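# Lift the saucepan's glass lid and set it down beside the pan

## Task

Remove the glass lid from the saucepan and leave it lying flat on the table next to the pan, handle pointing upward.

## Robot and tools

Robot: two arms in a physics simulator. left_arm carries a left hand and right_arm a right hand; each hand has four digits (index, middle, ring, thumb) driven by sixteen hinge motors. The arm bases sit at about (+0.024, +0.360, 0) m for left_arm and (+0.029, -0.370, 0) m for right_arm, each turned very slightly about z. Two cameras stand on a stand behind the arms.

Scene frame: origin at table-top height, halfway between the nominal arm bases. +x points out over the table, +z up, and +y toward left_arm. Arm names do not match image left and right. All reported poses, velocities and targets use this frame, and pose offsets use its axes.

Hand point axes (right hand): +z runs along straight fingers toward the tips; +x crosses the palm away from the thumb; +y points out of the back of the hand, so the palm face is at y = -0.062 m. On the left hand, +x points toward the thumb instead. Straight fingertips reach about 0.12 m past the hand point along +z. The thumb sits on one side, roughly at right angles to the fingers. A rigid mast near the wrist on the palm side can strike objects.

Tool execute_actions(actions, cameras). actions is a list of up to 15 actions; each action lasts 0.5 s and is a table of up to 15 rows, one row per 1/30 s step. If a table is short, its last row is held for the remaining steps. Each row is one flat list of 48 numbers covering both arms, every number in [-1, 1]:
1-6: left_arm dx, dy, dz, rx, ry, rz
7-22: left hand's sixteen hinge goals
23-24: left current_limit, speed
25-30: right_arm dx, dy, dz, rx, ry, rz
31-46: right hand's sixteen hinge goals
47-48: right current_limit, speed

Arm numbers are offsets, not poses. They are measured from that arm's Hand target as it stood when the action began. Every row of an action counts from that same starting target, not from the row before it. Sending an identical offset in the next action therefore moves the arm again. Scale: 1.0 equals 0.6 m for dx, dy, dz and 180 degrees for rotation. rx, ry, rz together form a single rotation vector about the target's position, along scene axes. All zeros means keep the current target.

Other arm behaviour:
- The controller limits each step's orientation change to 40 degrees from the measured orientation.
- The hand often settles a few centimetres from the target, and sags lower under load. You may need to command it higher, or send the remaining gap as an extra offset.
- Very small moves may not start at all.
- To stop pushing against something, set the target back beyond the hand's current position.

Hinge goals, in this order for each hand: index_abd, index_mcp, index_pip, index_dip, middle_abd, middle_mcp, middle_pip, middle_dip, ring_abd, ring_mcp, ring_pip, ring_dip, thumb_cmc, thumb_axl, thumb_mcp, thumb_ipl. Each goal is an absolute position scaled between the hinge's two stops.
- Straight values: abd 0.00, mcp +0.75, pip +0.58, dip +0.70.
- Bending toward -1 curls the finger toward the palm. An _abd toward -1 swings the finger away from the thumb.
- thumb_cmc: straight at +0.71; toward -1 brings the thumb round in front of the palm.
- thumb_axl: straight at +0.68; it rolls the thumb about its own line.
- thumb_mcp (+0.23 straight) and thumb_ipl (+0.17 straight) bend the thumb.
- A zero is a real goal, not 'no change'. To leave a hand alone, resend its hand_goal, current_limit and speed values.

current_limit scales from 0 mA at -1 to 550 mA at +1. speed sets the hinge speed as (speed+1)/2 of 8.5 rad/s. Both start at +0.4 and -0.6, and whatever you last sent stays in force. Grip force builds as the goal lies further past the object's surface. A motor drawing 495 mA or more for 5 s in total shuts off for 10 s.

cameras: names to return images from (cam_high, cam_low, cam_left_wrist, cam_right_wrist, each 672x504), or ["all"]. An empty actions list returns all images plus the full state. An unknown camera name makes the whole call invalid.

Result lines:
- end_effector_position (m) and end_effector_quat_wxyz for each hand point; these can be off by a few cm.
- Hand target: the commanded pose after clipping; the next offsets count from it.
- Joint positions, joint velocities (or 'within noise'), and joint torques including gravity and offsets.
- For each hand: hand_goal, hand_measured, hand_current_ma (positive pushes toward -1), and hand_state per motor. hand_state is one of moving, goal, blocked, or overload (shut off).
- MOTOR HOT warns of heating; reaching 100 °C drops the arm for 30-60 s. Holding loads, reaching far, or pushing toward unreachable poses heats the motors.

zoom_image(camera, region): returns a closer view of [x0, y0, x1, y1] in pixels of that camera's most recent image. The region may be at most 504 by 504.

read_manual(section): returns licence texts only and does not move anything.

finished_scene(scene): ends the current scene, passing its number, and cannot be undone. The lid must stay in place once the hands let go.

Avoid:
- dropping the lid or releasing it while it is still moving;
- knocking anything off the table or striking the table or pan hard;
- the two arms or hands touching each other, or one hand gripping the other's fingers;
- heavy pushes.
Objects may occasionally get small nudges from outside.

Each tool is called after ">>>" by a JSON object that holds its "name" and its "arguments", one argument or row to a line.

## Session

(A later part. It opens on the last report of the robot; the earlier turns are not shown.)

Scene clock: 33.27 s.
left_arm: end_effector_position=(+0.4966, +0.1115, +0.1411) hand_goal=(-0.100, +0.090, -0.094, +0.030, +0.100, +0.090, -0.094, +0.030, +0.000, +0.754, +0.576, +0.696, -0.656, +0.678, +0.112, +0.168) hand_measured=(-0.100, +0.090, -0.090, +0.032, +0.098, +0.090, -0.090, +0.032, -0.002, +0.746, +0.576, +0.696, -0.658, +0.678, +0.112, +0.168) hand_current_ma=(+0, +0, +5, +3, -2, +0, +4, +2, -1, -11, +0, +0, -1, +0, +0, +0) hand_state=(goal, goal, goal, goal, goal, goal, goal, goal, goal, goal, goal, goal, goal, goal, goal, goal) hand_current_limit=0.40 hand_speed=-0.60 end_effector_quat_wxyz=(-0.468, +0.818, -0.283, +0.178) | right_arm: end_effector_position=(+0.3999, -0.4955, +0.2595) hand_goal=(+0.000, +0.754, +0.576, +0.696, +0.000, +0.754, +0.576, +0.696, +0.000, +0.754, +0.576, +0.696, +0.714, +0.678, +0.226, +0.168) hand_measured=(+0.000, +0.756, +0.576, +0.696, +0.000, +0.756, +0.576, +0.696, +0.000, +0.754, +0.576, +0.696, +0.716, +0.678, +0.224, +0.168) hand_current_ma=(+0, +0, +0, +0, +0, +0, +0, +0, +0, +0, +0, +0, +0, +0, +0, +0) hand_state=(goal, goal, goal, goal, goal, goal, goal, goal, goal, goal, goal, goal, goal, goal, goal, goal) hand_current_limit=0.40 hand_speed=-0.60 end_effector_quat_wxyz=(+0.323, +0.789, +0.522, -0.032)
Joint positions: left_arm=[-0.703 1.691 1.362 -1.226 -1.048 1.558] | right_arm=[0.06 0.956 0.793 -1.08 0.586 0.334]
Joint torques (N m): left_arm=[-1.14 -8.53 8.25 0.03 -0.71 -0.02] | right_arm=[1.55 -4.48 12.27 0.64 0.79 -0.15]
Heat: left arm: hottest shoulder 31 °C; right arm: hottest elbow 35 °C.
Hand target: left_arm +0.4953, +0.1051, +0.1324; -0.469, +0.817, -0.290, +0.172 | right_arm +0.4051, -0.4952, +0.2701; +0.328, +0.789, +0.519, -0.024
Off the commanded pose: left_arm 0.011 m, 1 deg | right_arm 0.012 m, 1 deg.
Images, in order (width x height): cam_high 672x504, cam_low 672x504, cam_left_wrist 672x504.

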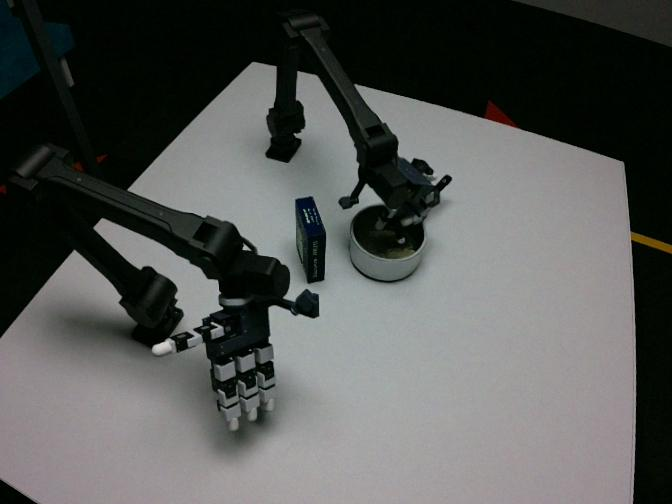

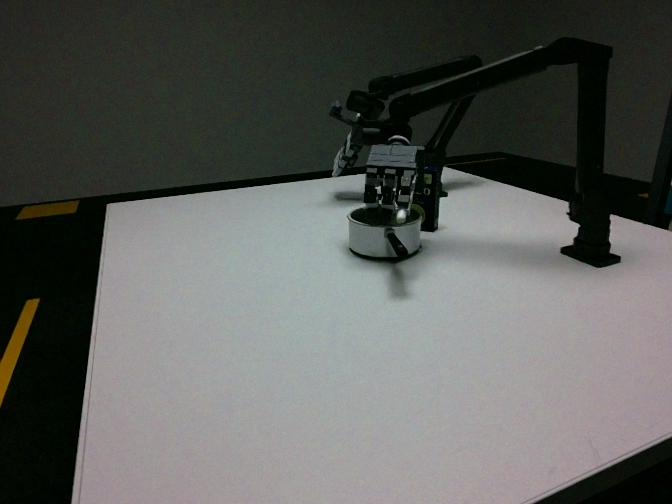

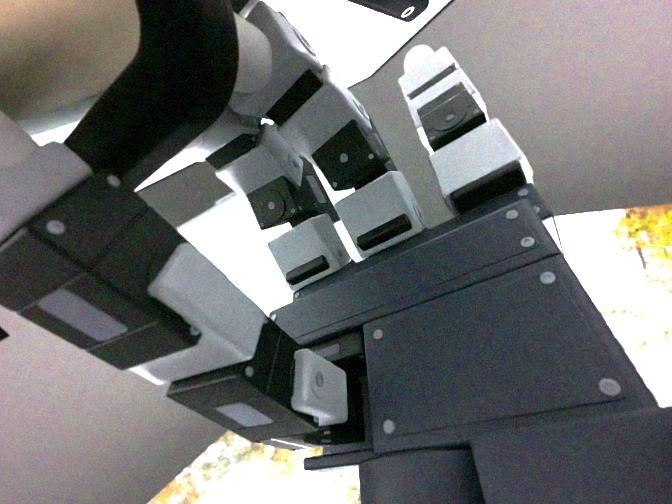

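>>> {"name": "execute_actions", "arguments": {
  "actions": [
    [[0.013,-0.004,0.002,0,0,0, -0.1,0.09,-0.095,0.029, 0.1,0.09,-0.095,0.029, 0,0.754,0.576,0.696, -0.657,0.677,0.112,0.168, 0.4,-0.6, 0,0,0,0,0,0, 0,0.754,0.576,0.696,0,0.754,0.576,0.696,0,0.754,0.576,0.696,0.714,0.678,0.226,0.168,0.4,-0.6]],
    [[0,0,0,0,0,0, -0.1,0.0,-0.04,0.08, 0.1,0.0,-0.04,0.08, 0,0.754,0.576,0.696, -0.657,0.677,0.112,0.168, 0.4,-0.8, 0,0,0,0,0,0, 0,0.754,0.576,0.696,0,0.754,0.576,0.696,0,0.754,0.576,0.696,0.714,0.678,0.226,0.168,0.4,-0.6]]
  ],
  "cameras": ["cam_high","cam_low","cam_left_wrist"]
}}

>>> {"name": "zoom_image", "arguments": {
  "camera": "cam_left_wrist",
  "region": [0, 0, 340, 250]
}}

Scene clock: 37.00 s.
left_arm: end_effector_position=(+0.4989, +0.1147, +0.1408) hand_goal=(-0.100, +0.000, -0.040, +0.080, +0.100, +0.000, -0.040, +0.080, +0.000, +0.754, +0.576, +0.696, -0.656, +0.678, +0.112, +0.168) hand_measured=(-0.096, +0.002, -0.042, +0.078, +0.094, +0.030, -0.052, +0.064, -0.002, +0.746, +0.576, +0.696, -0.658, +0.678, +0.112, +0.168) hand_current_ma=(+4, +1, -1, -2, -7, +65, -16, -27, -1, -11, +0, +0, -1, +0, +0, +0) hand_state=(goal, goal, goal, goal, goal, blocked, goal, goal, goal, goal, goal, goal, goal, goal, goal, goal) hand_current_limit=0.40 hand_speed=-0.80 end_effector_quat_wxyz=(-0.474, +0.815, -0.281, +0.178) | right_arm: end_effector_position=(+0.3999, -0.4955, +0.2595) hand_goal=(+0.000, +0.754, +0.576, +0.696, +0.000, +0.754, +0.576, +0.696, +0.000, +0.754, +0.576, +0.696, +0.714, +0.678, +0.226, +0.168) hand_measured=(+0.000, +0.756, +0.576, +0.696, +0.000, +0.756, +0.576, +0.696, +0.000, +0.754, +0.576, +0.696, +0.716, +0.678, +0.224, +0.168) hand_current_ma=(+0, +0, +0, +0, +0, +0, +0, +0, +0, +0, +0, +0, +0, +0, +0, +0) hand_state=(goal, goal, goal, goal, goal, goal, goal, goal, goal, goal, goal, goal, goal, goal, goal, goal) hand_current_limit=0.40 hand_speed=-0.60 end_effector_quat_wxyz=(+0.323, +0.789, +0.522, -0.032)
Joint positions: left_arm=[-0.7 1.695 1.362 -1.226 -1.062 1.558] | right_arm=[0.06 0.956 0.793 -1.08 0.586 0.334]
Joint torques (N m): left_arm=[-0.85 -7.65 9.76 0.2 -0.21 0.11] | right_arm=[1.49 -4.42 12.25 0.66 0.77 -0.17]
Heat: left arm: hottest shoulder 32 °C; right arm: hottest elbow 35 °C.
Hand target: left_arm +0.5031, +0.1027, +0.1336; -0.469, +0.817, -0.289, +0.172 | right_arm +0.4051, -0.4952, +0.2701; +0.328, +0.789, +0.519, -0.024
Off the commanded pose: left_arm 0.015 m, 1 deg | right_arm 0.012 m, 1 deg.
Images, in order (width x height): cam_high 672x504, cam_low 672x504, cam_left_wrist 672x504.

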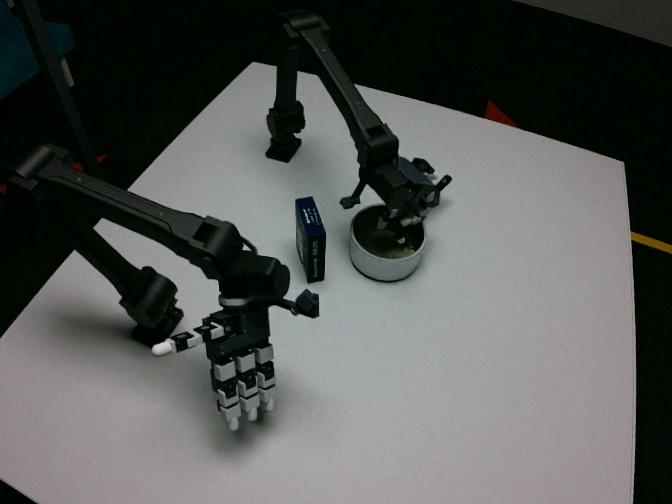

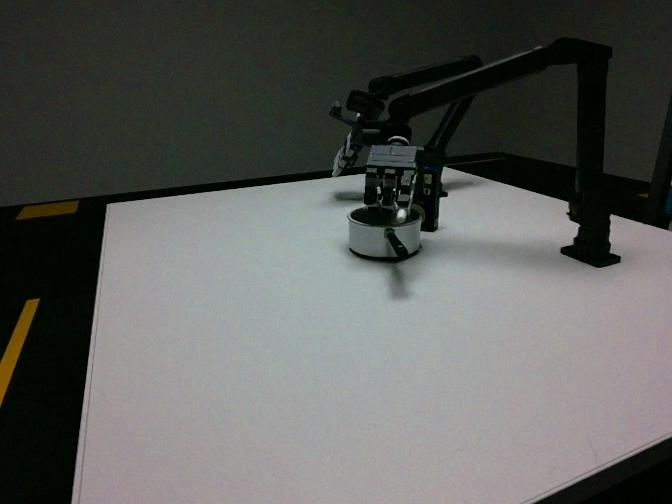

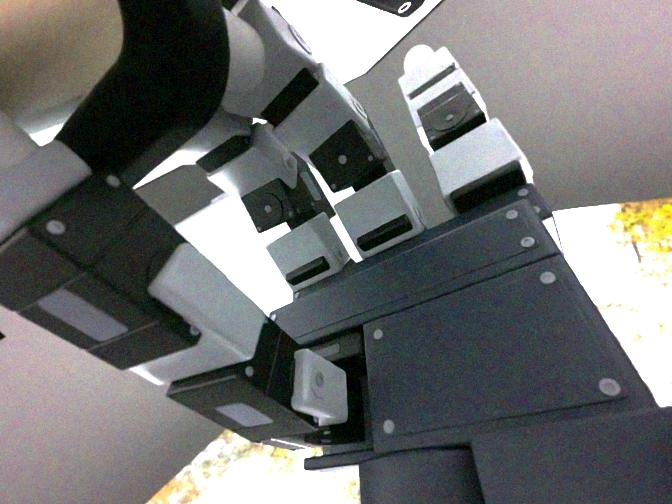

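Scaled by 1.482 from the camera's 672x504 image, which has a finer 960x720 frame.

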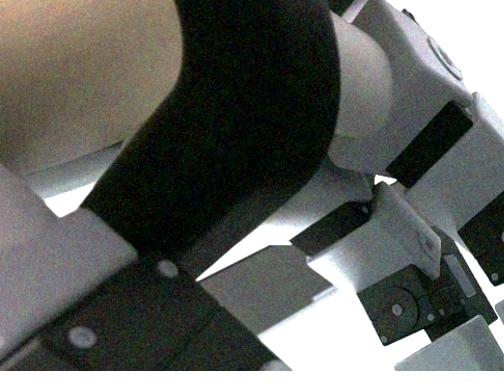

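>>> {"name": "execute_actions", "arguments": {
  "actions": [
    [[0.015,-0.014,0.004,0,0,0, -0.1,0.09,-0.095,0.029, 0.1,0.09,-0.095,0.029, 0,0.754,0.576,0.696, -0.657,0.677,0.112,0.168, 0.4,-0.6, 0,0,0,0,0,0, 0,0.754,0.576,0.696,0,0.754,0.576,0.696,0,0.754,0.576,0.696,0.714,0.678,0.226,0.168,0.4,-0.6]]
  ],
  "cameras": ["cam_high","cam_low","cam_left_wrist"]
}}

>>> {"name": "zoom_image", "arguments": {
  "camera": "cam_left_wrist",
  "region": [0, 0, 340, 250]
}}

>>> {"name": "zoom_image", "arguments": {
  "camera": "cam_low",
  "region": [350, 150, 440, 240]
}}

>>> {"name": "zoom_image", "arguments": {
  "camera": "cam_high",
  "region": [350, 170, 430, 250]
}}

Scene clock: 39.47 s.
left_arm: end_effector_position=(+0.5005, +0.1112, +0.1382) hand_goal=(-0.100, +0.090, -0.094, +0.030, +0.100, +0.090, -0.094, +0.030, +0.000, +0.754, +0.576, +0.696, -0.656, +0.678, +0.112, +0.168) hand_measured=(-0.108, +0.074, -0.100, +0.026, +0.094, +0.074, -0.102, +0.026, -0.002, +0.746, +0.576, +0.696, -0.666, +0.678, +0.114, +0.168) hand_current_ma=(-9, -27, -6, -4, -6, -27, -10, -5, -1, -11, +0, +0, -14, +0, +2, +0) hand_state=(goal, goal, goal, goal, goal, goal, goal, goal, goal, goal, goal, goal, goal, goal, goal, goal) hand_current_limit=0.40 hand_speed=-0.60 end_effector_quat_wxyz=(-0.474, +0.814, -0.291, +0.166) | right_arm: end_effector_position=(+0.3999, -0.4955, +0.2595) hand_goal=(+0.000, +0.754, +0.576, +0.696, +0.000, +0.754, +0.576, +0.696, +0.000, +0.754, +0.576, +0.696, +0.714, +0.678, +0.226, +0.168) hand_measured=(+0.000, +0.756, +0.576, +0.696, +0.000, +0.756, +0.576, +0.696, +0.000, +0.754, +0.576, +0.696, +0.716, +0.678, +0.224, +0.168) hand_current_ma=(+0, +0, +0, +0, +0, +0, +0, +0, +0, +0, +0, +0, +0, +0, +0, +0) hand_state=(goal, goal, goal, goal, goal, goal, goal, goal, goal, goal, goal, goal, goal, goal, goal, goal) hand_current_limit=0.40 hand_speed=-0.60 end_effector_quat_wxyz=(+0.323, +0.789, +0.522, -0.032)
Joint positions: left_arm=[-0.7 1.718 1.389 -1.251 -1.052 1.567] | right_arm=[0.06 0.956 0.793 -1.08 0.586 0.334]
Joint torques (N m): left_arm=[-0.85 -7.47 10.84 0.43 -0.54 -0.02] | right_arm=[1.79 -4.31 12.22 0.69 0.78 -0.16]
Heat: left arm: hottest shoulder 32 °C; right arm: hottest elbow 35 °C.
Hand target: left_arm +0.5122, +0.0943, +0.1360; -0.469, +0.817, -0.289, +0.172 | right_arm +0.4051, -0.4952, +0.2701; +0.328, +0.789, +0.519, -0.024
Off the commanded pose: left_arm 0.021 m, 1 deg | right_arm 0.012 m, 1 deg.
Images, in order (width x height): cam_high 672x504, cam_low 672x504, cam_left_wrist 672x504.

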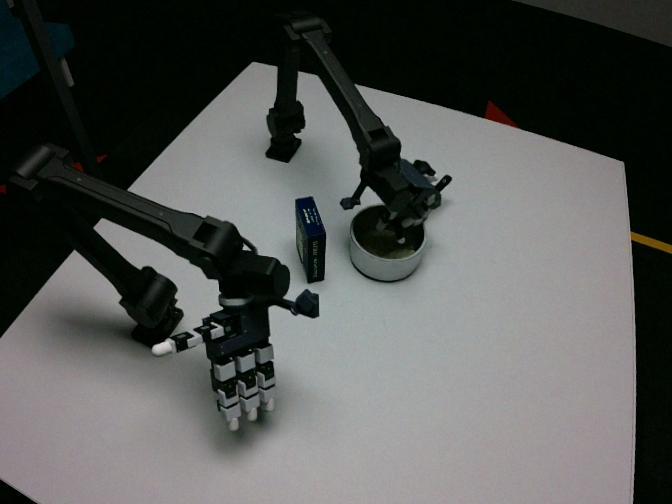

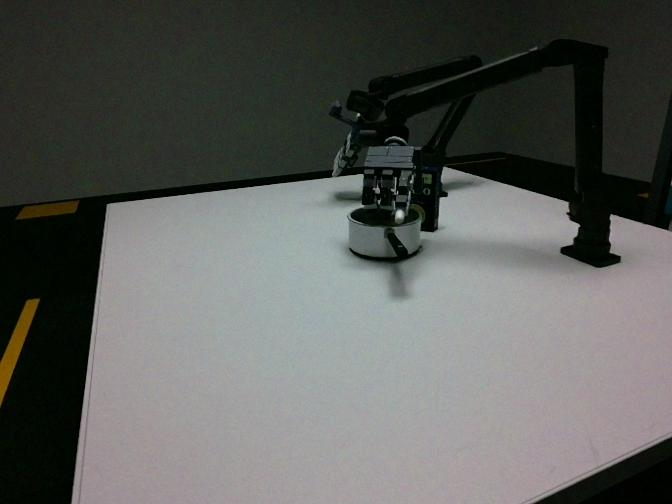

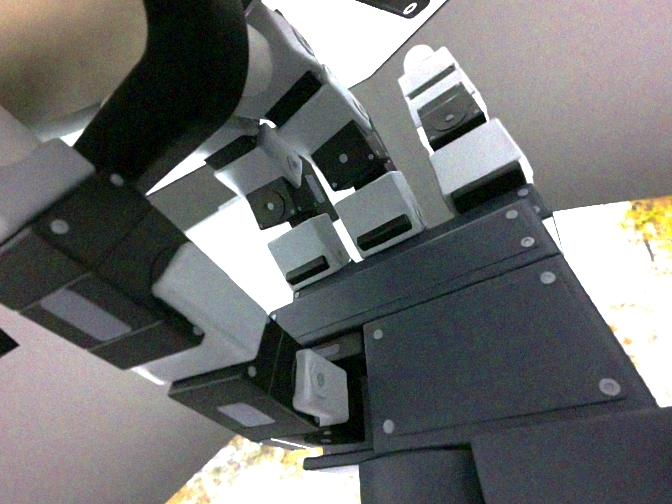

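Scaled by 1.482 from the camera's 672x504 image, which has a finer 960x720 frame.

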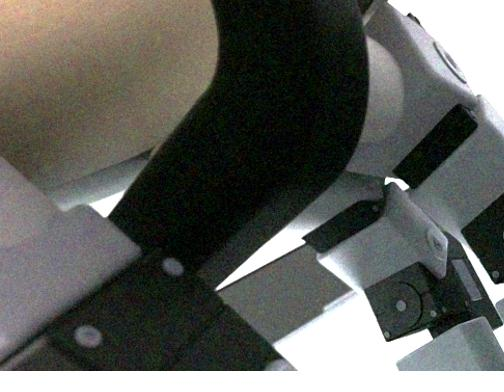

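Scaled by 5.600 from the camera's 672x504 image, which has a finer 960x720 frame.

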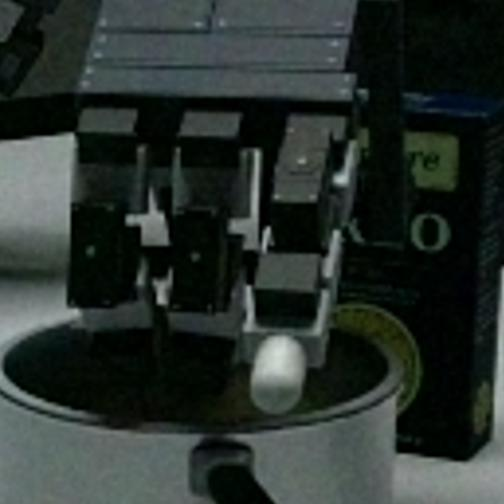

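Scaled by 6.300 from the camera's 672x504 image, which has a finer 960x720 frame.

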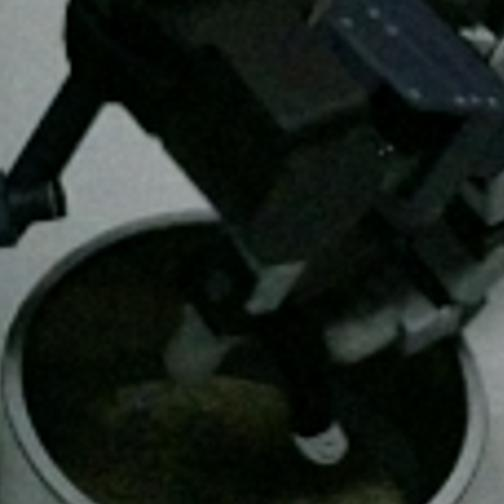

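>>> {"name": "execute_actions", "arguments": {
  "actions": [
    [[0.008,0,0.022,0,0,0, -0.1,0.09,-0.095,0.029, 0.1,0.09,-0.095,0.029, 0,0.754,0.576,0.696, -0.657,0.677,0.112,0.168, 0.4,-0.6, 0,0,0,0,0,0, 0,0.754,0.576,0.696,0,0.754,0.576,0.696,0,0.754,0.576,0.696,0.714,0.678,0.226,0.168,0.4,-0.6]]
  ],
  "cameras": ["cam_high","cam_low","cam_left_wrist"]
}}

>>> {"name": "zoom_image", "arguments": {
  "camera": "cam_left_wrist",
  "region": [0, 0, 340, 250]
}}

>>> {"name": "zoom_image", "arguments": {
  "camera": "cam_low",
  "region": [350, 150, 440, 240]
}}

Scene clock: 41.20 s.
left_arm: end_effector_position=(+0.5062, +0.1060, +0.1446) hand_goal=(-0.100, +0.090, -0.094, +0.030, +0.100, +0.090, -0.094, +0.030, +0.000, +0.754, +0.576, +0.696, -0.656, +0.678, +0.112, +0.168) hand_measured=(-0.104, +0.086, -0.096, +0.028, +0.096, +0.084, -0.096, +0.028, -0.002, +0.746, +0.576, +0.696, -0.658, +0.678, +0.112, +0.168) hand_current_ma=(-2, -5, -1, -2, -3, -6, -1, -2, -1, -11, +0, +0, -2, +0, +1, +0) hand_state=(goal, goal, goal, goal, goal, goal, goal, goal, goal, goal, goal, goal, goal, goal, goal, goal) hand_current_limit=0.40 hand_speed=-0.60 end_effector_quat_wxyz=(-0.472, +0.816, -0.289, +0.168) | right_arm: end_effector_position=(+0.3999, -0.4955, +0.2595) hand_goal=(+0.000, +0.754, +0.576, +0.696, +0.000, +0.754, +0.576, +0.696, +0.000, +0.754, +0.576, +0.696, +0.714, +0.678, +0.226, +0.168) hand_measured=(+0.000, +0.756, +0.576, +0.696, +0.000, +0.756, +0.576, +0.696, +0.000, +0.754, +0.576, +0.696, +0.716, +0.678, +0.224, +0.168) hand_current_ma=(+0, +0, +0, +0, +0, +0, +0, +0, +0, +0, +0, +0, +0, +0, +0, +0) hand_state=(goal, goal, goal, goal, goal, goal, goal, goal, goal, goal, goal, goal, goal, goal, goal, goal) hand_current_limit=0.40 hand_speed=-0.60 end_effector_quat_wxyz=(+0.323, +0.789, +0.522, -0.032)
Joint positions: left_arm=[-0.7 1.727 1.421 -1.266 -1.05 1.567] | right_arm=[0.06 0.956 0.793 -1.08 0.586 0.334]
Joint torques (N m): left_arm=[-0.44 -8.64 11.04 0.02 -0.64 0.11] | right_arm=[1.55 -4.6 12.14 0.69 0.76 -0.16]
Heat: left arm: hottest shoulder 32 °C; right arm: hottest elbow 36 °C.
Hand target: left_arm +0.5170, +0.0942, +0.1492; -0.469, +0.817, -0.289, +0.172 | right_arm +0.4051, -0.4952, +0.2701; +0.328, +0.789, +0.519, -0.024
Off the commanded pose: left_arm 0.017 m, 1 deg | right_arm 0.012 m, 1 deg.
Images, in order (width x height): cam_high 672x504, cam_low 672x504, cam_left_wrist 672x504.

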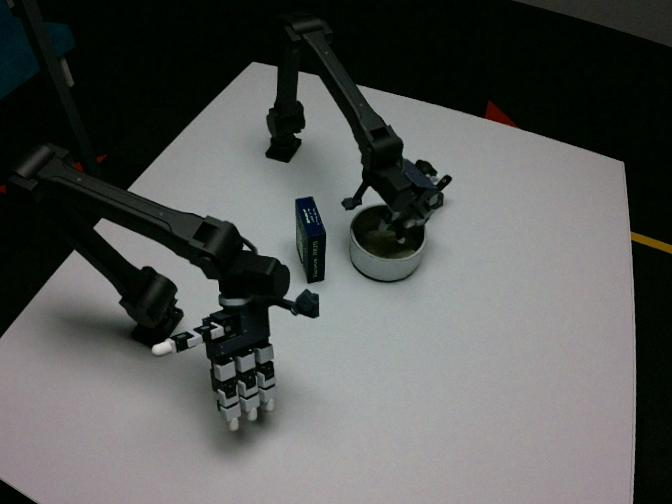

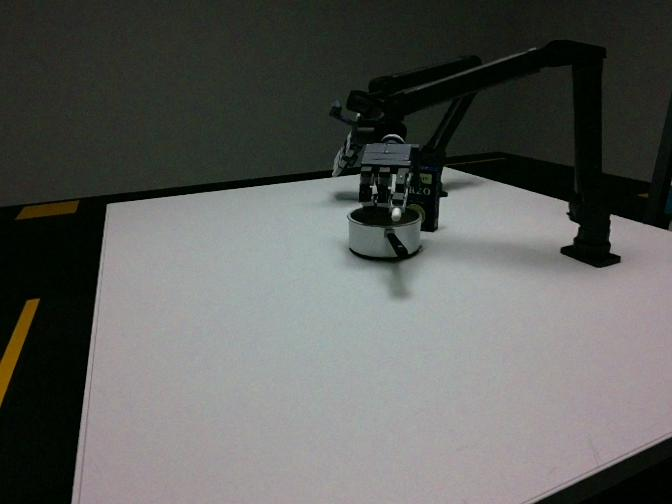

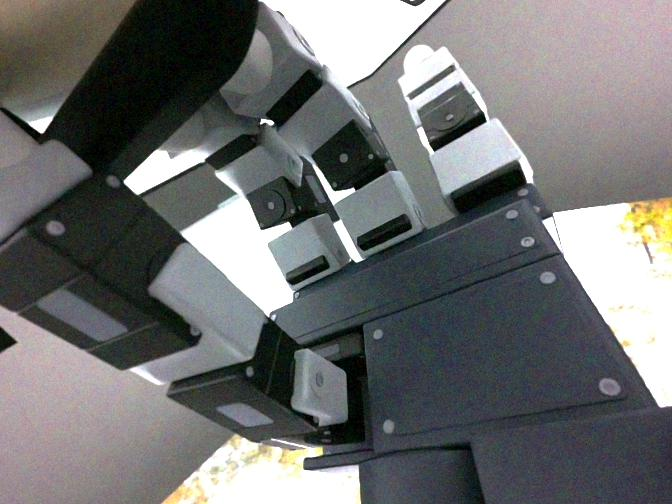

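Scaled by 1.482 from the camera's 672x504 image, which has a finer 960x720 frame.

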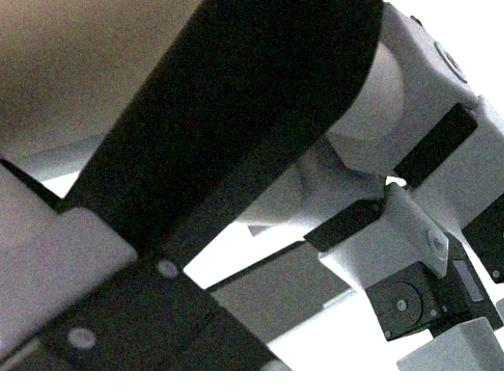

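Scaled by 5.600 from the camera's 672x504 image, which has a finer 960x720 frame.

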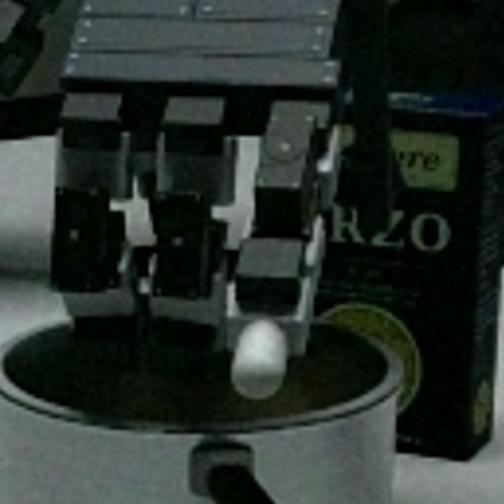

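>>> {"name": "execute_actions", "arguments": {
  "actions": [
    [[0,0,0,0,0,0, -0.1,0.0,-0.04,0.08, 0.1,0.0,-0.04,0.08, 0,0.754,0.576,0.696, -0.657,0.677,0.112,0.168, 0.3,-0.8, 0,0,0,0,0,0, 0,0.754,0.576,0.696,0,0.754,0.576,0.696,0,0.754,0.576,0.696,0.714,0.678,0.226,0.168,0.4,-0.6]],
    [[0,0,0,0,0,0, -0.1,-0.08,0.0,0.12, 0.1,-0.08,0.0,0.12, 0,0.754,0.576,0.696, -0.657,0.677,0.112,0.168, 0.3,-0.8, 0,0,0,0,0,0, 0,0.754,0.576,0.696,0,0.754,0.576,0.696,0,0.754,0.576,0.696,0.714,0.678,0.226,0.168,0.4,-0.6]]
  ],
  "cameras": ["cam_high","cam_low","cam_left_wrist"]
}}

>>> {"name": "zoom_image", "arguments": {
  "camera": "cam_left_wrist",
  "region": [0, 0, 340, 250]
}}

Scene clock: 43.77 s.
left_arm: end_effector_position=(+0.5062, +0.1059, +0.1445) hand_goal=(-0.100, -0.080, +0.000, +0.120, +0.100, -0.080, +0.000, +0.120, +0.000, +0.754, +0.576, +0.696, -0.656, +0.678, +0.112, +0.168) hand_measured=(-0.104, -0.078, -0.002, +0.118, +0.096, -0.076, -0.002, +0.118, -0.002, +0.746, +0.576, +0.696, -0.658, +0.678, +0.112, +0.168) hand_current_ma=(-2, +3, -1, -2, -3, +3, -1, -2, -1, -11, +0, +0, -2, +0, +1, +0) hand_state=(goal, goal, goal, goal, goal, goal, goal, goal, goal, goal, goal, goal, goal, goal, goal, goal) hand_current_limit=0.30 hand_speed=-0.80 end_effector_quat_wxyz=(-0.472, +0.816, -0.289, +0.168) | right_arm: end_effector_position=(+0.3999, -0.4955, +0.2595) hand_goal=(+0.000, +0.754, +0.576, +0.696, +0.000, +0.754, +0.576, +0.696, +0.000, +0.754, +0.576, +0.696, +0.714, +0.678, +0.226, +0.168) hand_measured=(+0.000, +0.756, +0.576, +0.696, +0.000, +0.756, +0.576, +0.696, +0.000, +0.754, +0.576, +0.696, +0.716, +0.678, +0.224, +0.168) hand_current_ma=(+0, +0, +0, +0, +0, +0, +0, +0, +0, +0, +0, +0, +0, +0, +0, +0) hand_state=(goal, goal, goal, goal, goal, goal, goal, goal, goal, goal, goal, goal, goal, goal, goal, goal) hand_current_limit=0.40 hand_speed=-0.60 end_effector_quat_wxyz=(+0.323, +0.789, +0.522, -0.032)
Joint positions: left_arm=[-0.7 1.727 1.421 -1.266 -1.049 1.567] | right_arm=[0.06 0.956 0.793 -1.08 0.586 0.334]
Joint torques (N m): left_arm=[-0.44 -8.76 11.06 -0.01 -0.62 0.11] | right_arm=[1.67 -4.37 12.31 0.7 0.79 -0.17]
Heat: left arm: hottest shoulder 32 °C; right arm: hottest elbow 36 °C.
Hand target: left_arm +0.5170, +0.0942, +0.1492; -0.469, +0.817, -0.289, +0.172 | right_arm +0.4051, -0.4952, +0.2701; +0.328, +0.789, +0.519, -0.024
Off the commanded pose: left_arm 0.017 m, 1 deg | right_arm 0.012 m, 1 deg.
Images, in order (width x height): cam_high 672x504, cam_low 672x504, cam_left_wrist 672x504.

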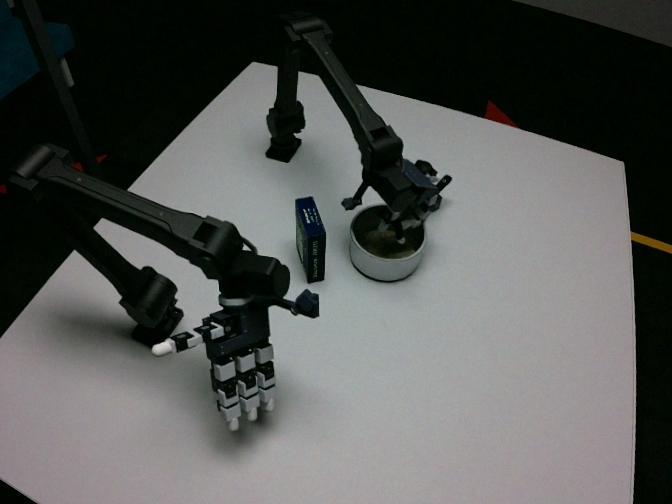

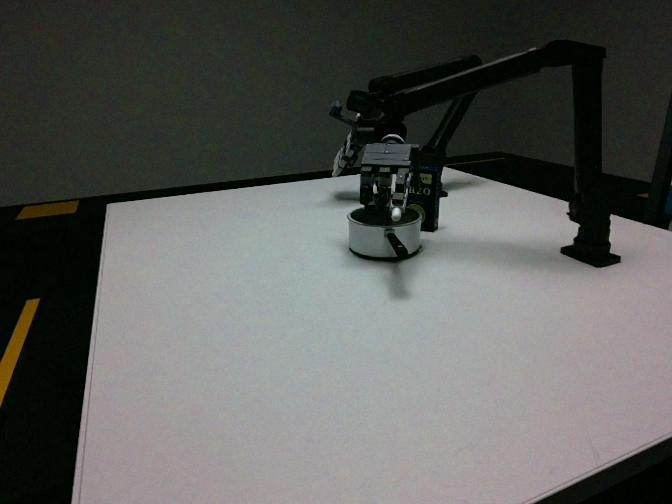

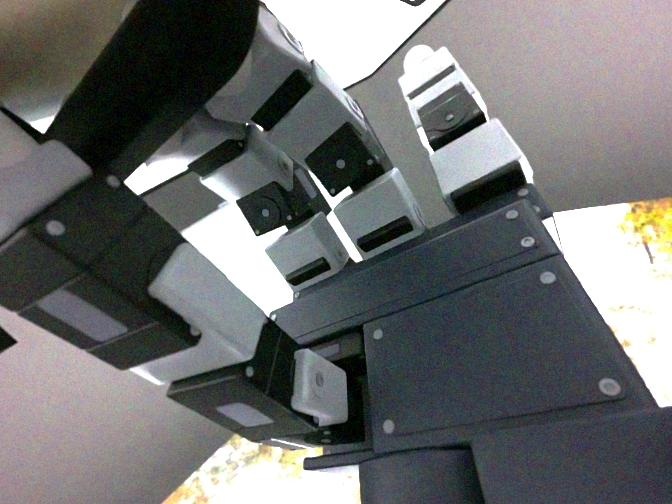

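Scaled by 1.482 from the camera's 672x504 image, which has a finer 960x720 frame.

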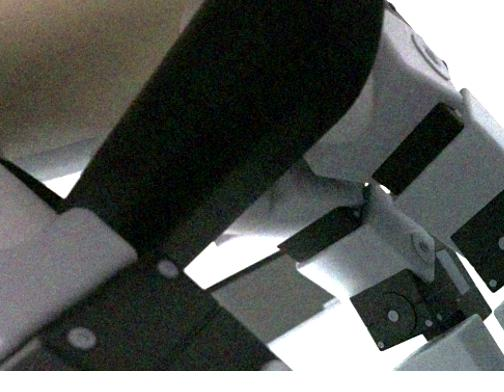

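>>> {"name": "execute_actions", "arguments": {
  "actions": [
    [[0,0,0,0,0,0, -0.1,-0.2,0.0,0.12, 0.1,-0.2,0.0,0.12, 0,0.754,0.576,0.696, -0.657,0.677,0.112,0.168, 0.3,-0.8, 0,0,0,0,0,0, 0,0.754,0.576,0.696,0,0.754,0.576,0.696,0,0.754,0.576,0.696,0.714,0.678,0.226,0.168,0.4,-0.6]]
  ],
  "cameras": ["cam_high","cam_low","cam_left_wrist"]
}}

>>> {"name": "zoom_image", "arguments": {
  "camera": "cam_left_wrist",
  "region": [0, 0, 340, 250]
}}

Scene clock: 45.47 s.
left_arm: end_effector_position=(+0.5075, +0.1083, +0.1417) hand_goal=(-0.100, -0.200, +0.000, +0.120, +0.100, -0.200, +0.000, +0.120, +0.000, +0.754, +0.576, +0.696, -0.656, +0.678, +0.112, +0.168) hand_measured=(-0.098, -0.158, +0.012, +0.124, +0.096, -0.154, +0.012, +0.122, -0.002, +0.746, +0.576, +0.696, -0.658, +0.678, +0.112, +0.168) hand_current_ma=(+1, +103, +18, +3, -3, +115, +18, +2, -1, -11, +0, +0, -2, +0, +0, +0) hand_state=(goal, blocked, goal, goal, goal, blocked, goal, goal, goal, goal, goal, goal, goal, goal, goal, goal) hand_current_limit=0.30 hand_speed=-0.80 end_effector_quat_wxyz=(-0.475, +0.815, -0.289, +0.165) | right_arm: end_effector_position=(+0.3999, -0.4955, +0.2595) hand_goal=(+0.000, +0.754, +0.576, +0.696, +0.000, +0.754, +0.576, +0.696, +0.000, +0.754, +0.576, +0.696, +0.714, +0.678, +0.226, +0.168) hand_measured=(+0.000, +0.756, +0.576, +0.696, +0.000, +0.756, +0.576, +0.696, +0.000, +0.754, +0.576, +0.696, +0.716, +0.678, +0.224, +0.168) hand_current_ma=(+0, +0, +0, +0, +0, +0, +0, +0, +0, +0, +0, +0, +0, +0, +0, +0) hand_state=(goal, goal, goal, goal, goal, goal, goal, goal, goal, goal, goal, goal, goal, goal, goal, goal) hand_current_limit=0.40 hand_speed=-0.60 end_effector_quat_wxyz=(+0.323, +0.789, +0.522, -0.032)
Joint positions: left_arm=[-0.697 1.734 1.421 -1.266 -1.054 1.567] | right_arm=[0.06 0.956 0.793 -1.08 0.586 0.334]
Joint torques (N m): left_arm=[-0.62 -9.23 11.07 -0.05 -0.46 0.11] | right_arm=[1.9 -4.42 12.16 0.64 0.77 -0.17]
Heat: left arm: hottest shoulder 32 °C; right arm: hottest elbow 36 °C.
Hand target: left_arm +0.5170, +0.0943, +0.1493; -0.469, +0.817, -0.289, +0.172 | right_arm +0.4051, -0.4952, +0.2701; +0.328, +0.789, +0.519, -0.024
Off the commanded pose: left_arm 0.019 m, 1 deg | right_arm 0.012 m, 1 deg.
Images, in order (width x height): cam_high 672x504, cam_low 672x504, cam_left_wrist 672x504.

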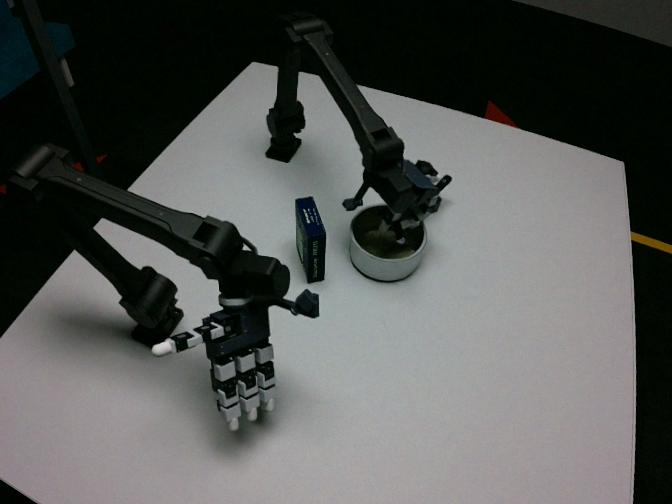

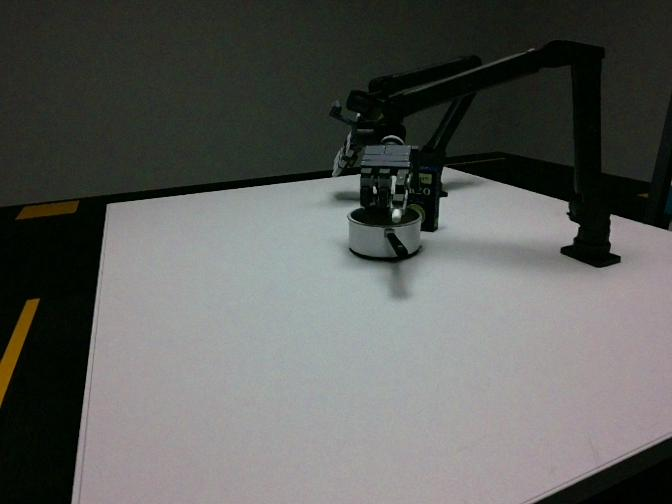

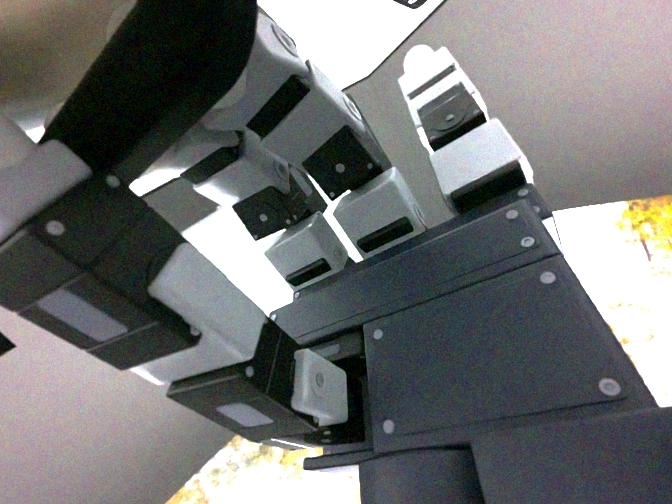

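Scaled by 1.482 from the camera's 672x504 image, which has a finer 960x720 frame.

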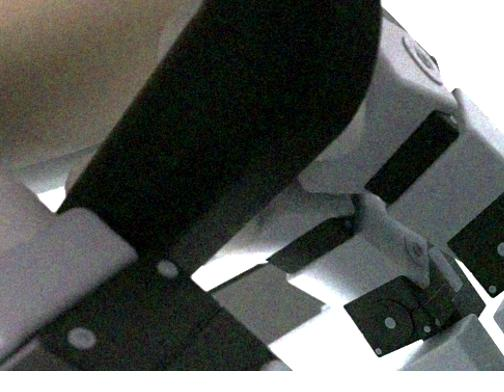

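>>> {"name": "execute_actions", "arguments": {
  "actions": [
    [[0,0,0,0,0,0, -0.1,-0.25,0.007,0.13, 0.1,-0.25,0.007,0.13, 0,0.754,0.576,0.696, -0.657,0.677,0.0,0.168, 0.4,-0.8, 0,0,0,0,0,0, 0,0.754,0.576,0.696,0,0.754,0.576,0.696,0,0.754,0.576,0.696,0.714,0.678,0.226,0.168,0.4,-0.6]],
    [[0,0,0,0,0,0, -0.1,-0.25,0.007,0.13, 0.1,-0.25,0.007,0.13, 0,0.754,0.576,0.696, -0.657,0.677,-0.1,0.168, 0.6,-0.8, 0,0,0,0,0,0, 0,0.754,0.576,0.696,0,0.754,0.576,0.696,0,0.754,0.576,0.696,0.714,0.678,0.226,0.168,0.4,-0.6]]
  ],
  "cameras": ["cam_low","cam_left_wrist"]
}}

>>> {"name": "zoom_image", "arguments": {
  "camera": "cam_left_wrist",
  "region": [0, 0, 340, 250]
}}

Scene clock: 47.43 s.
left_arm: end_effector_position=(+0.5077, +0.1087, +0.1417) hand_goal=(-0.100, -0.250, +0.008, +0.130, +0.100, -0.250, +0.008, +0.130, +0.000, +0.754, +0.576, +0.696, -0.656, +0.678, -0.100, +0.168) hand_measured=(-0.098, -0.174, +0.028, +0.134, +0.096, -0.168, +0.028, +0.132, -0.002, +0.746, +0.576, +0.696, -0.658, +0.678, +0.094, +0.184) hand_current_ma=(+1, +239, +36, +3, -3, +257, +35, +2, -1, -11, +0, +0, -1, +0, +440, +40) hand_state=(goal, blocked, blocked, goal, goal, blocked, blocked, goal, goal, goal, goal, goal, goal, goal, blocked, goal) hand_current_limit=0.60 hand_speed=-0.80 end_effector_quat_wxyz=(-0.475, +0.815, -0.289, +0.165) | right_arm: end_effector_position=(+0.3999, -0.4955, +0.2595) hand_goal=(+0.000, +0.754, +0.576, +0.696, +0.000, +0.754, +0.576, +0.696, +0.000, +0.754, +0.576, +0.696, +0.714, +0.678, +0.226, +0.168) hand_measured=(+0.000, +0.756, +0.576, +0.696, +0.000, +0.756, +0.576, +0.696, +0.000, +0.754, +0.576, +0.696, +0.716, +0.678, +0.224, +0.168) hand_current_ma=(+0, +0, +0, +0, +0, +0, +0, +0, +0, +0, +0, +0, +0, +0, +0, +0) hand_state=(goal, goal, goal, goal, goal, goal, goal, goal, goal, goal, goal, goal, goal, goal, goal, goal) hand_current_limit=0.40 hand_speed=-0.60 end_effector_quat_wxyz=(+0.323, +0.789, +0.522, -0.032)
Joint positions: left_arm=[-0.696 1.734 1.421 -1.266 -1.054 1.567] | right_arm=[0.06 0.956 0.793 -1.08 0.586 0.334]
Joint torques (N m): left_arm=[-0.79 -9.35 11.06 -0.01 -0.46 0.11] | right_arm=[1.32 -4.66 12.23 0.61 0.77 -0.16]
Heat: left arm: hottest shoulder 32 °C; right arm: hottest elbow 36 °C.
Hand target: left_arm +0.5170, +0.0943, +0.1493; -0.469, +0.817, -0.289, +0.172 | right_arm +0.4051, -0.4952, +0.2701; +0.328, +0.789, +0.519, -0.024
Off the commanded pose: left_arm 0.019 m, 1 deg | right_arm 0.012 m, 1 deg.
Images, in order (width x height): cam_low 672x504, cam_left_wrist 672x504.

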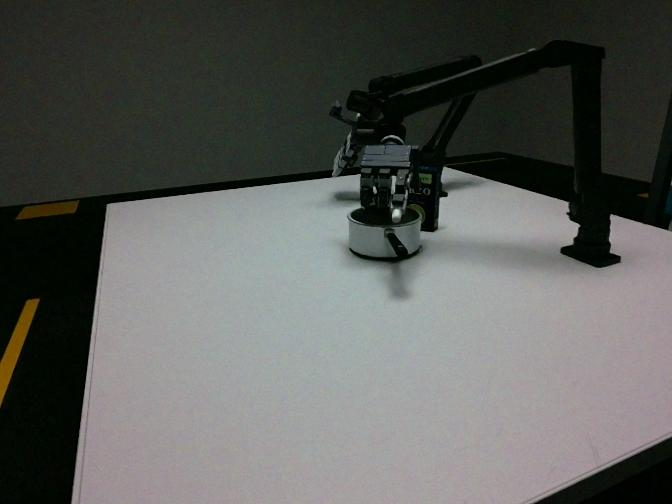

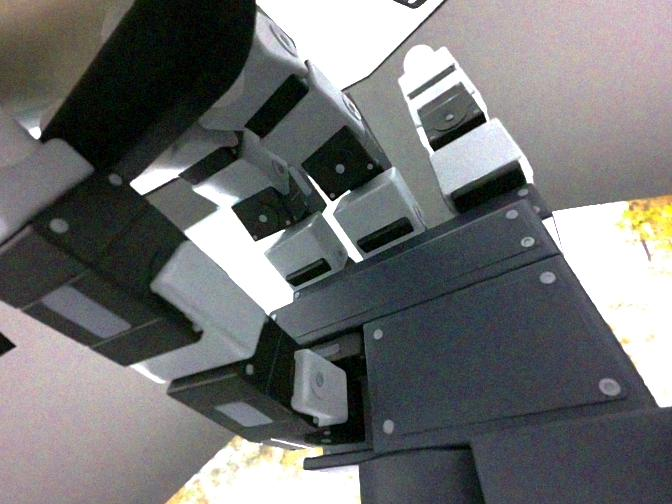

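Scaled by 1.482 from the camera's 672x504 image, which has a finer 960x720 frame.

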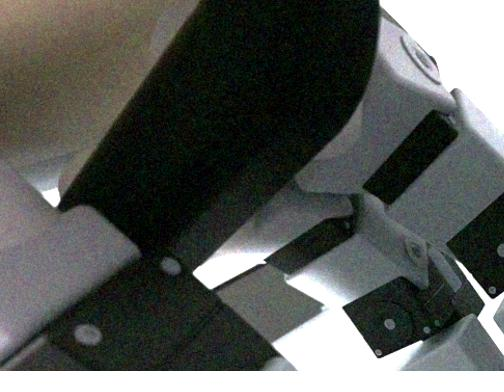

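>>> {"name": "execute_actions", "arguments": {
  "actions": [
    [[0,0,0.004,0,0,0, -0.1,0.09,-0.095,0.029, 0.1,0.09,-0.095,0.029, 0,0.754,0.576,0.696, -0.657,0.677,0.14,0.168, 0.4,-0.7, 0,0,0,0,0,0, 0,0.754,0.576,0.696,0,0.754,0.576,0.696,0,0.754,0.576,0.696,0.714,0.678,0.226,0.168,0.4,-0.6]],
    [[-0.025,-0.012,-0.004,0,0,0, -0.1,0.09,-0.095,0.029, 0.1,0.09,-0.095,0.029, 0,0.754,0.576,0.696, -0.657,0.677,0.14,0.168, 0.4,-0.6, 0,0,0,0,0,0, 0,0.754,0.576,0.696,0,0.754,0.576,0.696,0,0.754,0.576,0.696,0.714,0.678,0.226,0.168,0.4,-0.6]]
  ],
  "cameras": ["cam_high","cam_left_wrist"]
}}

>>> {"name": "zoom_image", "arguments": {
  "camera": "cam_left_wrist",
  "region": [0, 0, 340, 250]
}}

Scene clock: 50.87 s.
left_arm: end_effector_position=(+0.4983, +0.1034, +0.1416) hand_goal=(-0.100, +0.090, -0.094, +0.030, +0.100, +0.090, -0.094, +0.030, +0.000, +0.754, +0.576, +0.696, -0.656, +0.678, +0.140, +0.168) hand_measured=(-0.098, +0.086, -0.088, +0.034, +0.100, +0.102, -0.088, +0.030, -0.002, +0.746, +0.576, +0.696, -0.658, +0.678, +0.136, +0.170) hand_current_ma=(+1, -4, +6, +4, +0, +20, +6, +0, -1, -11, +0, +0, -1, +0, -7, +2) hand_state=(goal, goal, goal, goal, goal, goal, goal, goal, goal, goal, goal, goal, goal, goal, goal, goal) hand_current_limit=0.40 hand_speed=-0.60 end_effector_quat_wxyz=(-0.476, +0.814, -0.290, +0.161) | right_arm: end_effector_position=(+0.3999, -0.4955, +0.2595) hand_goal=(+0.000, +0.754, +0.576, +0.696, +0.000, +0.754, +0.576, +0.696, +0.000, +0.754, +0.576, +0.696, +0.714, +0.678, +0.226, +0.168) hand_measured=(+0.000, +0.756, +0.576, +0.696, +0.000, +0.756, +0.576, +0.696, +0.000, +0.754, +0.576, +0.696, +0.716, +0.678, +0.224, +0.168) hand_current_ma=(+0, +0, +0, +0, +0, +0, +0, +0, +0, +0, +0, +0, +0, +0, +0, +0) hand_state=(goal, goal, goal, goal, goal, goal, goal, goal, goal, goal, goal, goal, goal, goal, goal, goal) hand_current_limit=0.40 hand_speed=-0.60 end_effector_quat_wxyz=(+0.323, +0.789, +0.522, -0.032)
Joint positions: left_arm=[-0.716 1.737 1.425 -1.316 -1.053 1.522] | right_arm=[0.06 0.956 0.793 -1.08 0.586 0.334]
Joint torques (N m): left_arm=[-1.55 -10.05 10 -0.06 -0.5 -0.03] | right_arm=[1.67 -4.37 12.21 0.69 0.76 -0.16]
Heat: left arm: hottest shoulder 32 °C; right arm: hottest elbow 36 °C.
Hand target: left_arm +0.5019, +0.0870, +0.1491; -0.469, +0.816, -0.290, +0.172 | right_arm +0.4051, -0.4952, +0.2701; +0.328, +0.789, +0.519, -0.024
Off the commanded pose: left_arm 0.018 m, 2 deg | right_arm 0.012 m, 1 deg.
Images, in order (width x height): cam_high 672x504, cam_left_wrist 672x504.

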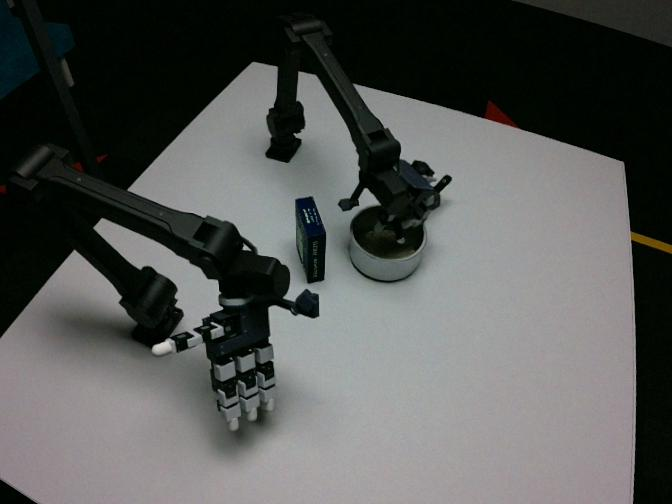

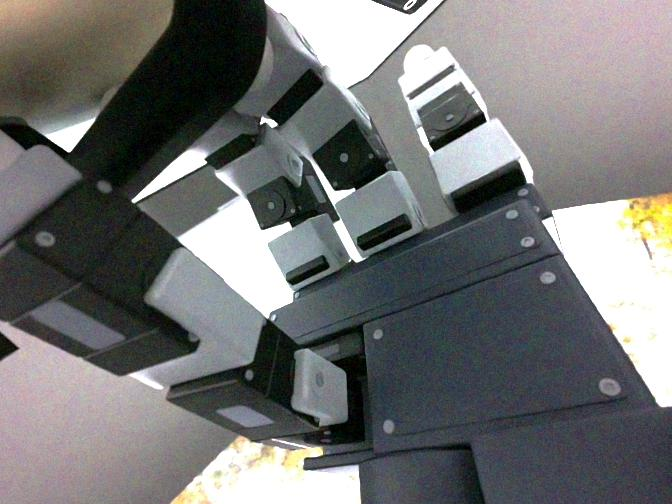

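Scaled by 1.482 from the camera's 672x504 image, which has a finer 960x720 frame.

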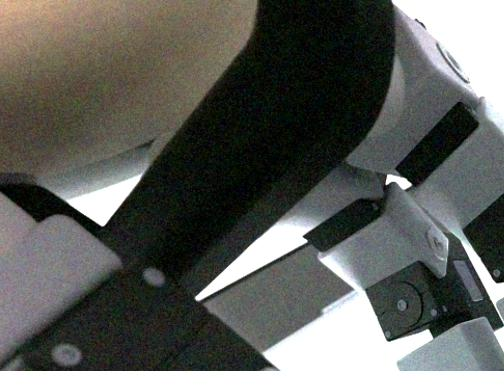

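>>> {"name": "execute_actions", "arguments": {
  "actions": [
    [[0.018,-0.01,0.012,0,0,0, -0.1,0.09,-0.095,0.029, 0.1,0.09,-0.095,0.029, 0,0.754,0.576,0.696, -0.657,0.677,0.14,0.168, 0.4,-0.6, 0,0,0,0,0,0, 0,0.754,0.576,0.696,0,0.754,0.576,0.696,0,0.754,0.576,0.696,0.714,0.678,0.226,0.168,0.4,-0.6]]
  ],
  "cameras": ["cam_high","cam_left_wrist"]
}}

>>> {"name": "zoom_image", "arguments": {
  "camera": "cam_left_wrist",
  "region": [0, 0, 340, 250]
}}

Scene clock: 52.80 s.
left_arm: end_effector_position=(+0.5045, +0.0960, +0.1521) hand_goal=(-0.100, +0.090, -0.094, +0.030, +0.100, +0.090, -0.094, +0.030, +0.000, +0.754, +0.576, +0.696, -0.656, +0.678, +0.140, +0.168) hand_measured=(-0.098, +0.086, -0.088, +0.034, +0.100, +0.092, -0.088, +0.030, -0.002, +0.746, +0.576, +0.696, -0.658, +0.678, +0.136, +0.170) hand_current_ma=(+1, -4, +6, +4, +0, +1, +6, +0, -1, -11, +0, +0, -1, +0, -7, +2) hand_state=(goal, goal, goal, goal, goal, goal, goal, goal, goal, goal, goal, goal, goal, goal, goal, goal) hand_current_limit=0.40 hand_speed=-0.60 end_effector_quat_wxyz=(-0.472, +0.816, -0.287, +0.166) | right_arm: end_effector_position=(+0.3999, -0.4955, +0.2595) hand_goal=(+0.000, +0.754, +0.576, +0.696, +0.000, +0.754, +0.576, +0.696, +0.000, +0.754, +0.576, +0.696, +0.714, +0.678, +0.226, +0.168) hand_measured=(+0.000, +0.756, +0.576, +0.696, +0.000, +0.756, +0.576, +0.696, +0.000, +0.754, +0.576, +0.696, +0.716, +0.678, +0.224, +0.168) hand_current_ma=(+0, +0, +0, +0, +0, +0, +0, +0, +0, +0, +0, +0, +0, +0, +0, +0) hand_state=(goal, goal, goal, goal, goal, goal, goal, goal, goal, goal, goal, goal, goal, goal, goal, goal) hand_current_limit=0.40 hand_speed=-0.60 end_effector_quat_wxyz=(+0.323, +0.789, +0.522, -0.032)
Joint positions: left_arm=[-0.717 1.744 1.463 -1.333 -1.049 1.521] | right_arm=[0.06 0.956 0.793 -1.08 0.586 0.334]
Joint torques (N m): left_arm=[-1.03 -8.88 11 0.01 -0.66 0.08] | right_arm=[1.79 -4.25 12.21 0.64 0.78 -0.18]
Heat: left arm: hottest shoulder 32 °C; right arm: hottest elbow 36 °C.
Hand target: left_arm +0.5129, +0.0811, +0.1565; -0.469, +0.817, -0.289, +0.172 | right_arm +0.4051, -0.4952, +0.2701; +0.328, +0.789, +0.519, -0.024
Off the commanded pose: left_arm 0.018 m, 1 deg | right_arm 0.012 m, 1 deg.
Images, in order (width x height): cam_high 672x504, cam_left_wrist 672x504.

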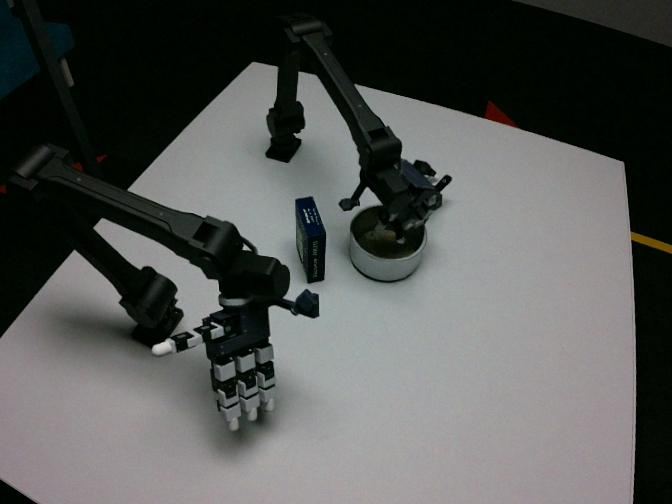

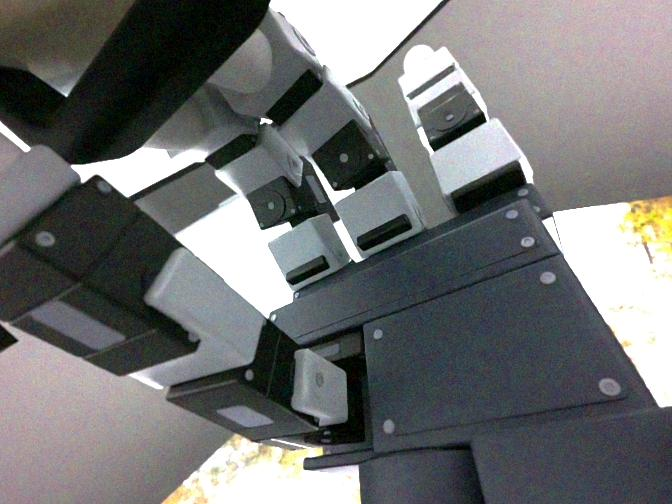

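Scaled by 1.482 from the camera's 672x504 image, which has a finer 960x720 frame.

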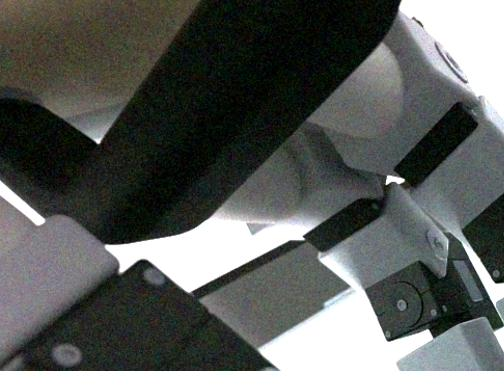

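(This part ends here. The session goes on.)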